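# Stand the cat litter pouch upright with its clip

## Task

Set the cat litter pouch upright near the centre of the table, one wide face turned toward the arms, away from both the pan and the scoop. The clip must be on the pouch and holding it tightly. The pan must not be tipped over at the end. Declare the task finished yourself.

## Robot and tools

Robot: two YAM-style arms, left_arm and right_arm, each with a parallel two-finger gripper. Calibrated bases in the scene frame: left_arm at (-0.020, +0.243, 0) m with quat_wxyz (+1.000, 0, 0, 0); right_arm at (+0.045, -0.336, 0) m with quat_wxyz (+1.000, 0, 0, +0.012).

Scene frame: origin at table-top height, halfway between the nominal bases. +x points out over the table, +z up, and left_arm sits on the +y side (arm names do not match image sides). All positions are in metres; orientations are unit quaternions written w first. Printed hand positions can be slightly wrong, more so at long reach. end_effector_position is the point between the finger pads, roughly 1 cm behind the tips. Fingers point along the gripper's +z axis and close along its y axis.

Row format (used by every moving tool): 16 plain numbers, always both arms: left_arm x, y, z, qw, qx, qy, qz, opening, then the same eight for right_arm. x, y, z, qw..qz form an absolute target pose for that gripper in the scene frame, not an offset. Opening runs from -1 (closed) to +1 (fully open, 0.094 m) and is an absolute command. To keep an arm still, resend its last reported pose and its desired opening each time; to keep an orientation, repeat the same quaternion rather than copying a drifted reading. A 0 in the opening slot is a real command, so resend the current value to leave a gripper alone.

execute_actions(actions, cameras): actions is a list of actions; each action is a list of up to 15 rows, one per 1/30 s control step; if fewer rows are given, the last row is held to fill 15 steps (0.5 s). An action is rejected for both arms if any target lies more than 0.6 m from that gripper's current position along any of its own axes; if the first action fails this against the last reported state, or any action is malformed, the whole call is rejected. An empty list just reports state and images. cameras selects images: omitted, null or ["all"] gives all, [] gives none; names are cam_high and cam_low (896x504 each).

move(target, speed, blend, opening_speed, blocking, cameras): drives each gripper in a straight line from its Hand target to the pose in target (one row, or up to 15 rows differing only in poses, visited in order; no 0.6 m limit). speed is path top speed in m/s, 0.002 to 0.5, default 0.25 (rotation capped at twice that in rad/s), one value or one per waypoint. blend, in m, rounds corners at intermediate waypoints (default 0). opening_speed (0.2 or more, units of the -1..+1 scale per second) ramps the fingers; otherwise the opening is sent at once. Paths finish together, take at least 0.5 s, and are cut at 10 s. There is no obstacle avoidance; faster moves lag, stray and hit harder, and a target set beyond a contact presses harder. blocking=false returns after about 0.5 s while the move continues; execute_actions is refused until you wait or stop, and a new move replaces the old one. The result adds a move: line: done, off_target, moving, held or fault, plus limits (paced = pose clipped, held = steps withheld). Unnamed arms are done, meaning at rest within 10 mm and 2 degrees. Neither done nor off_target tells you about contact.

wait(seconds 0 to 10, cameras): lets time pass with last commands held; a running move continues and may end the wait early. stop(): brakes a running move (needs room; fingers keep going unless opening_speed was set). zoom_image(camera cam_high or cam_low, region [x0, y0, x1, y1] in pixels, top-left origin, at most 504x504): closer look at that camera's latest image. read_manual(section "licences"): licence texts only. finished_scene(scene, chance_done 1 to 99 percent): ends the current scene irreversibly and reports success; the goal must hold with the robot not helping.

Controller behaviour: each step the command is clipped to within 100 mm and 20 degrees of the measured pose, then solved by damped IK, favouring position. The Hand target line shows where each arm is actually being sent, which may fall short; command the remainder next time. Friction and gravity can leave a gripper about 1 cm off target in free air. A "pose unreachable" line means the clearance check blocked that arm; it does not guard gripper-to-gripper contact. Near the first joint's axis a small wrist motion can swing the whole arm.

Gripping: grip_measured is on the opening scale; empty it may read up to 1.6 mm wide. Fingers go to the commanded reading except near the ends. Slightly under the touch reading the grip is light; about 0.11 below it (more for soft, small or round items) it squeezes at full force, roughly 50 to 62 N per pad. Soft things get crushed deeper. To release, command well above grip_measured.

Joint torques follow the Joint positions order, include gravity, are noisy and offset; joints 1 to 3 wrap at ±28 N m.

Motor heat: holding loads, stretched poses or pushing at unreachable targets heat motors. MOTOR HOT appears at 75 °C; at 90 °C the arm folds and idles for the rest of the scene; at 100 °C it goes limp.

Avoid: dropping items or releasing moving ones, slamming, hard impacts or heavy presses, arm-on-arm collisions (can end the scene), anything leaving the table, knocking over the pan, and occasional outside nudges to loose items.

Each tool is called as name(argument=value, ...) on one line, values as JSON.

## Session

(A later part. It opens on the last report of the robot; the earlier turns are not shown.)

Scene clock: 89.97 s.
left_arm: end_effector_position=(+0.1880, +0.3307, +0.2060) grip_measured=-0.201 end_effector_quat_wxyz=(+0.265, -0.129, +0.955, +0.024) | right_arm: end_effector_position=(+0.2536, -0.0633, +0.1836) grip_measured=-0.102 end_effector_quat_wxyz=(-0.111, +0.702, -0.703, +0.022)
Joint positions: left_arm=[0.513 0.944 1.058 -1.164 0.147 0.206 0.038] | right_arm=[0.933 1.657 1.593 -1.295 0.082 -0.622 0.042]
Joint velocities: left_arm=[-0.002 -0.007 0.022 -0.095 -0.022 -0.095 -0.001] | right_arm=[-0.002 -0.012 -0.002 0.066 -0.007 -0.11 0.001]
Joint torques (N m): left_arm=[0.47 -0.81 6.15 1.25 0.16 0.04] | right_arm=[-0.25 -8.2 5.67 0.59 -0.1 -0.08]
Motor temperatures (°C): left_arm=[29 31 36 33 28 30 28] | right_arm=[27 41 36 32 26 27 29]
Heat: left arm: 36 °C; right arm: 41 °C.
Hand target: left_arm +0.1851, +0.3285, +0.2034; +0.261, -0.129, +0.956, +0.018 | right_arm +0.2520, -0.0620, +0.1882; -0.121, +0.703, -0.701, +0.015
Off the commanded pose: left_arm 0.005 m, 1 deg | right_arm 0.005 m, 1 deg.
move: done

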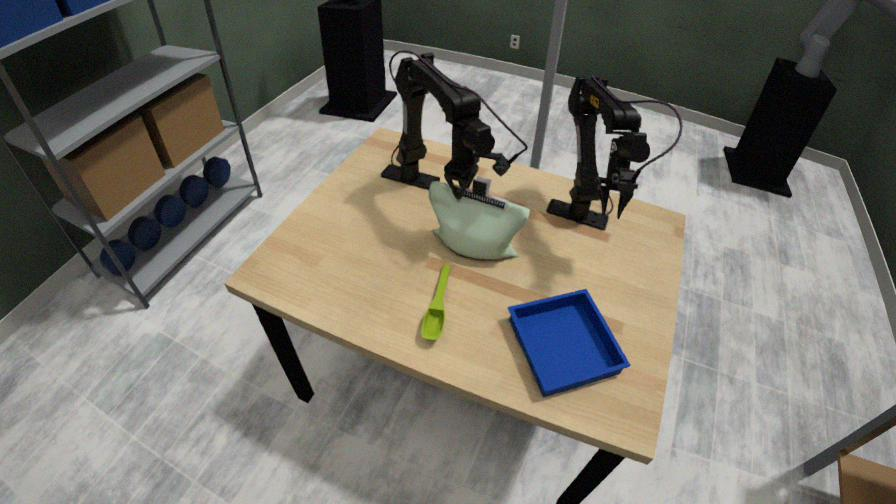

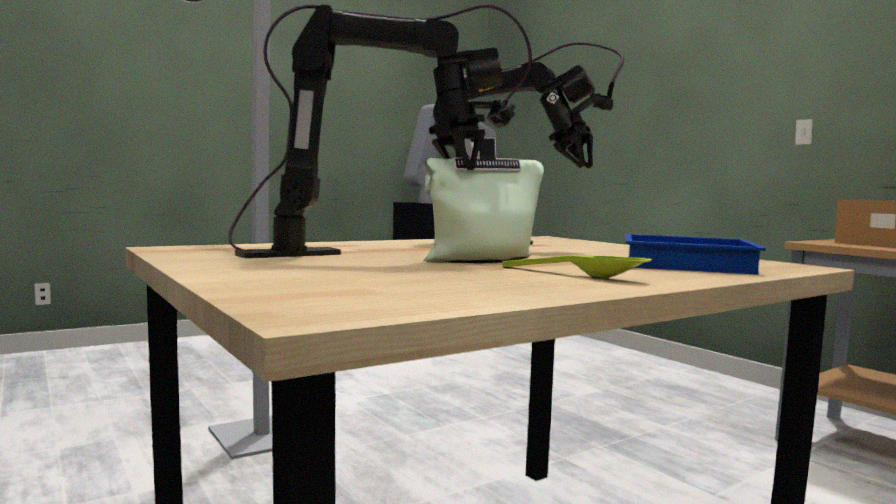

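move(target=[0.1851,0.3285,0.2033, 0.261,-0.129,0.956,0.018, -0.2, 0.2425,-0.0695,0.245, 0.12109,-0.70283,0.70083,-0.01442, -0.1], speed=0.05)

Scene clock: 92.70 s.
left_arm: end_effector_position=(+0.1880, +0.3307, +0.2060) grip_measured=-0.201 end_effector_quat_wxyz=(+0.265, -0.129, +0.955, +0.024) | right_arm: end_effector_position=(+0.2456, -0.0747, +0.2400) grip_measured=-0.102 end_effector_quat_wxyz=(-0.117, +0.702, -0.702, +0.021)
Joint positions: left_arm=[0.513 0.944 1.058 -1.164 0.147 0.206 0.038] | right_arm=[0.933 1.657 1.824 -1.514 0.082 -0.622 0.042]
Joint velocities: left_arm=[-0.007 0.002 0.007 -0.11 -0.051 -0.022 -0.001] | right_arm=[0.002 -0.007 -0.022 -0.051 -0.066 -0.007 0.001]
Joint torques (N m): left_arm=[0.54 -1.07 6.05 1.21 0.21 0.05] | right_arm=[1.1 -6.15 7.95 0.47 -0.05 0.1]
Motor temperatures (°C): left_arm=[29 31 36 33 28 30 28] | right_arm=[27 41 36 31 26 27 29]
Heat: left arm: 36 °C; right arm: 41 °C.
Hand target: left_arm +0.1851, +0.3285, +0.2034; +0.261, -0.129, +0.956, +0.018 | right_arm +0.2421, -0.0697, +0.2449; -0.121, +0.703, -0.701, +0.014
Off the commanded pose: left_arm 0.005 m, 1 deg | right_arm 0.008 m, 1 deg.
move: done

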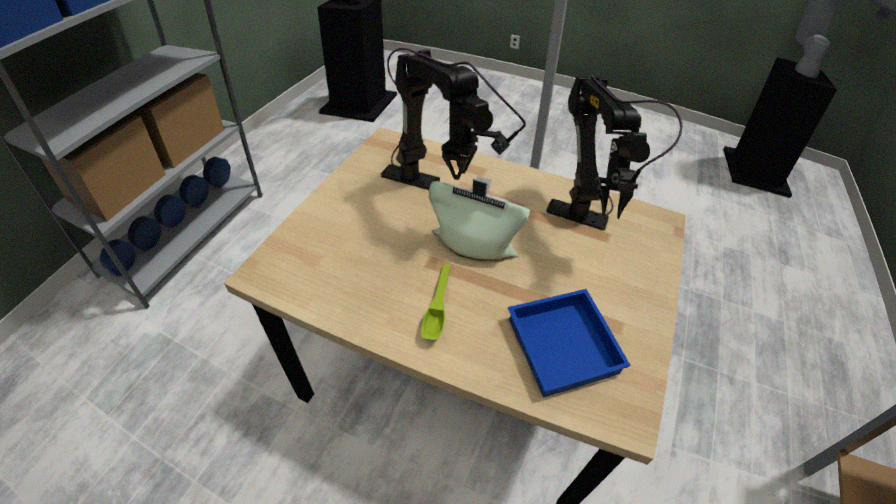

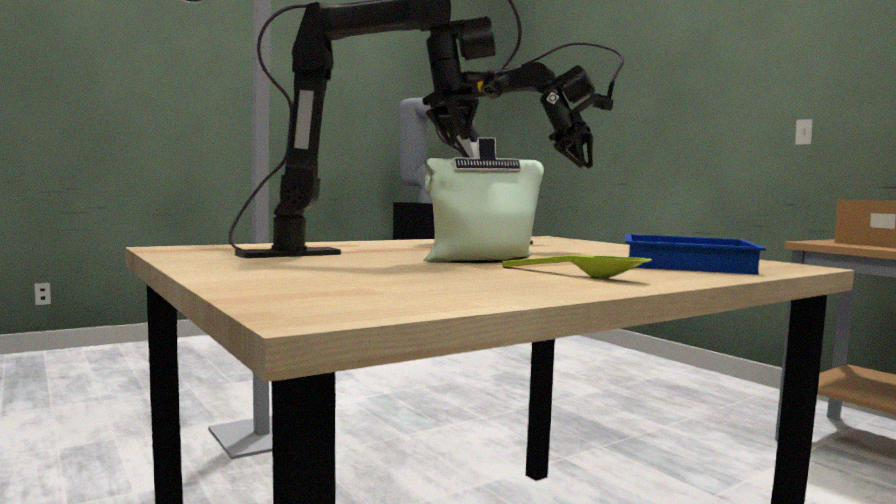

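move(target=[[0.1851,0.3285,0.2033, 0.261,-0.129,0.956,0.018, -0.2, 0.215,-0.11,0.285, 0.25942,-0.66386,0.70096,0.02537, -0.1],[0.1851,0.3285,0.2033, 0.261,-0.129,0.956,0.018, -0.2, 0.19,-0.20,0.27, 0.25942,-0.66386,0.70096,0.02537, -0.1]], speed=[0.12, 0.2], blend=[0.02, 0])

zoom_image(camera="cam_low", region=[380, 90, 580, 290])

zoom_image(camera="cam_high", region=[380, 120, 580, 320])

Scene clock: 95.50 s.
left_arm: end_effector_position=(+0.1880, +0.3307, +0.2060) grip_measured=-0.201 end_effector_quat_wxyz=(+0.265, -0.129, +0.955, +0.024) | right_arm: end_effector_position=(+0.1926, -0.1985, +0.2781) grip_measured=-0.102 end_effector_quat_wxyz=(-0.273, +0.664, -0.696, -0.016)
Joint positions: left_arm=[0.513 0.944 1.058 -1.164 0.147 0.206 0.038] | right_arm=[0.653 0.973 1.384 -1.433 -0.076 -0.826 0.042]
Joint velocities: left_arm=[-0.002 0.027 -0.027 -0.022 0.037 0.037 0.001] | right_arm=[-0.002 0.007 0.007 -0.022 -0.022 0.081 0]
Joint torques (N m): left_arm=[0.42 -1.09 5.91 1.25 0.2 0.08] | right_arm=[-0.81 -0.49 4.3 0.99 -0.32 -0.1]
Motor temperatures (°C): left_arm=[29 31 36 33 28 30 28] | right_arm=[27 41 36 31 26 27 29]
Heat: left arm: 36 °C; right arm: 41 °C.
Hand target: left_arm +0.1851, +0.3285, +0.2034; +0.261, -0.129, +0.956, +0.018 | right_arm +0.1887, -0.2000, +0.2725; -0.262, +0.666, -0.699, -0.024
Off the commanded pose: left_arm 0.005 m, 1 deg | right_arm 0.009 m, 2 deg.
move: done

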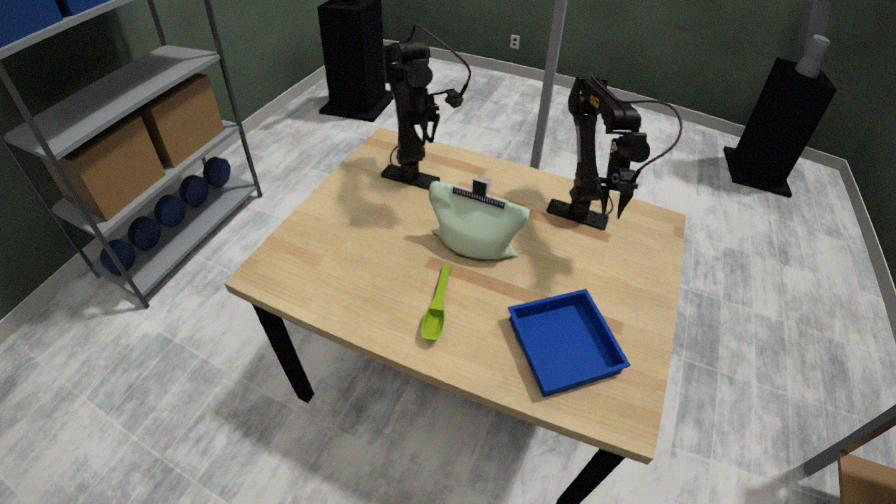

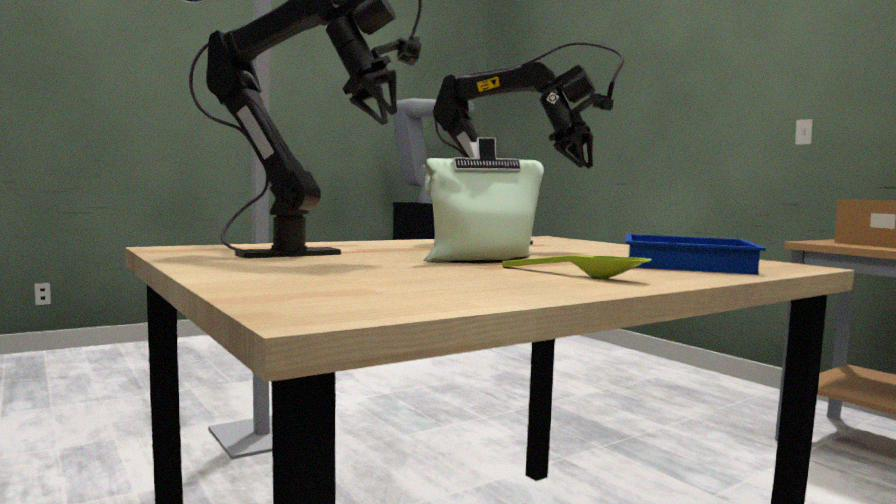

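Scaled by 2.520.

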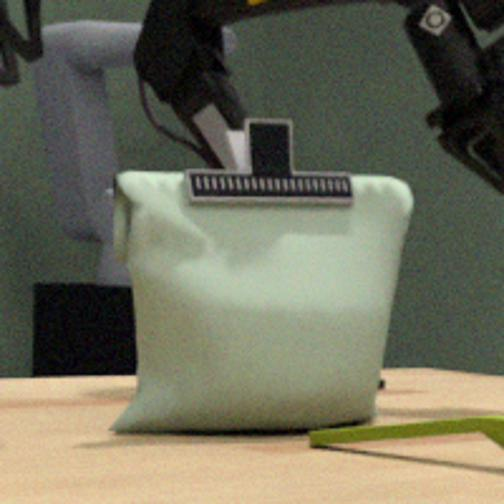

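Scaled by 2.520.

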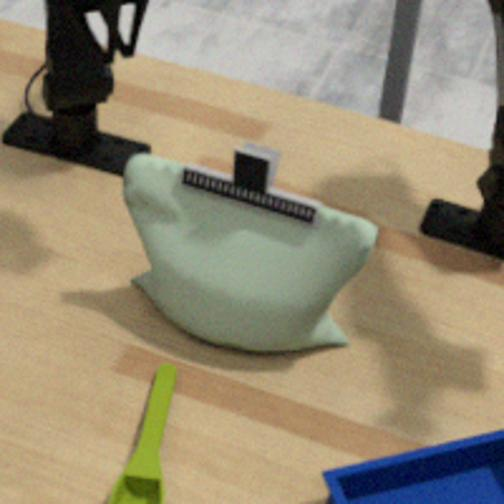

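finished_scene(scene=2, chance_done=88)

The scene is finished: the task was done.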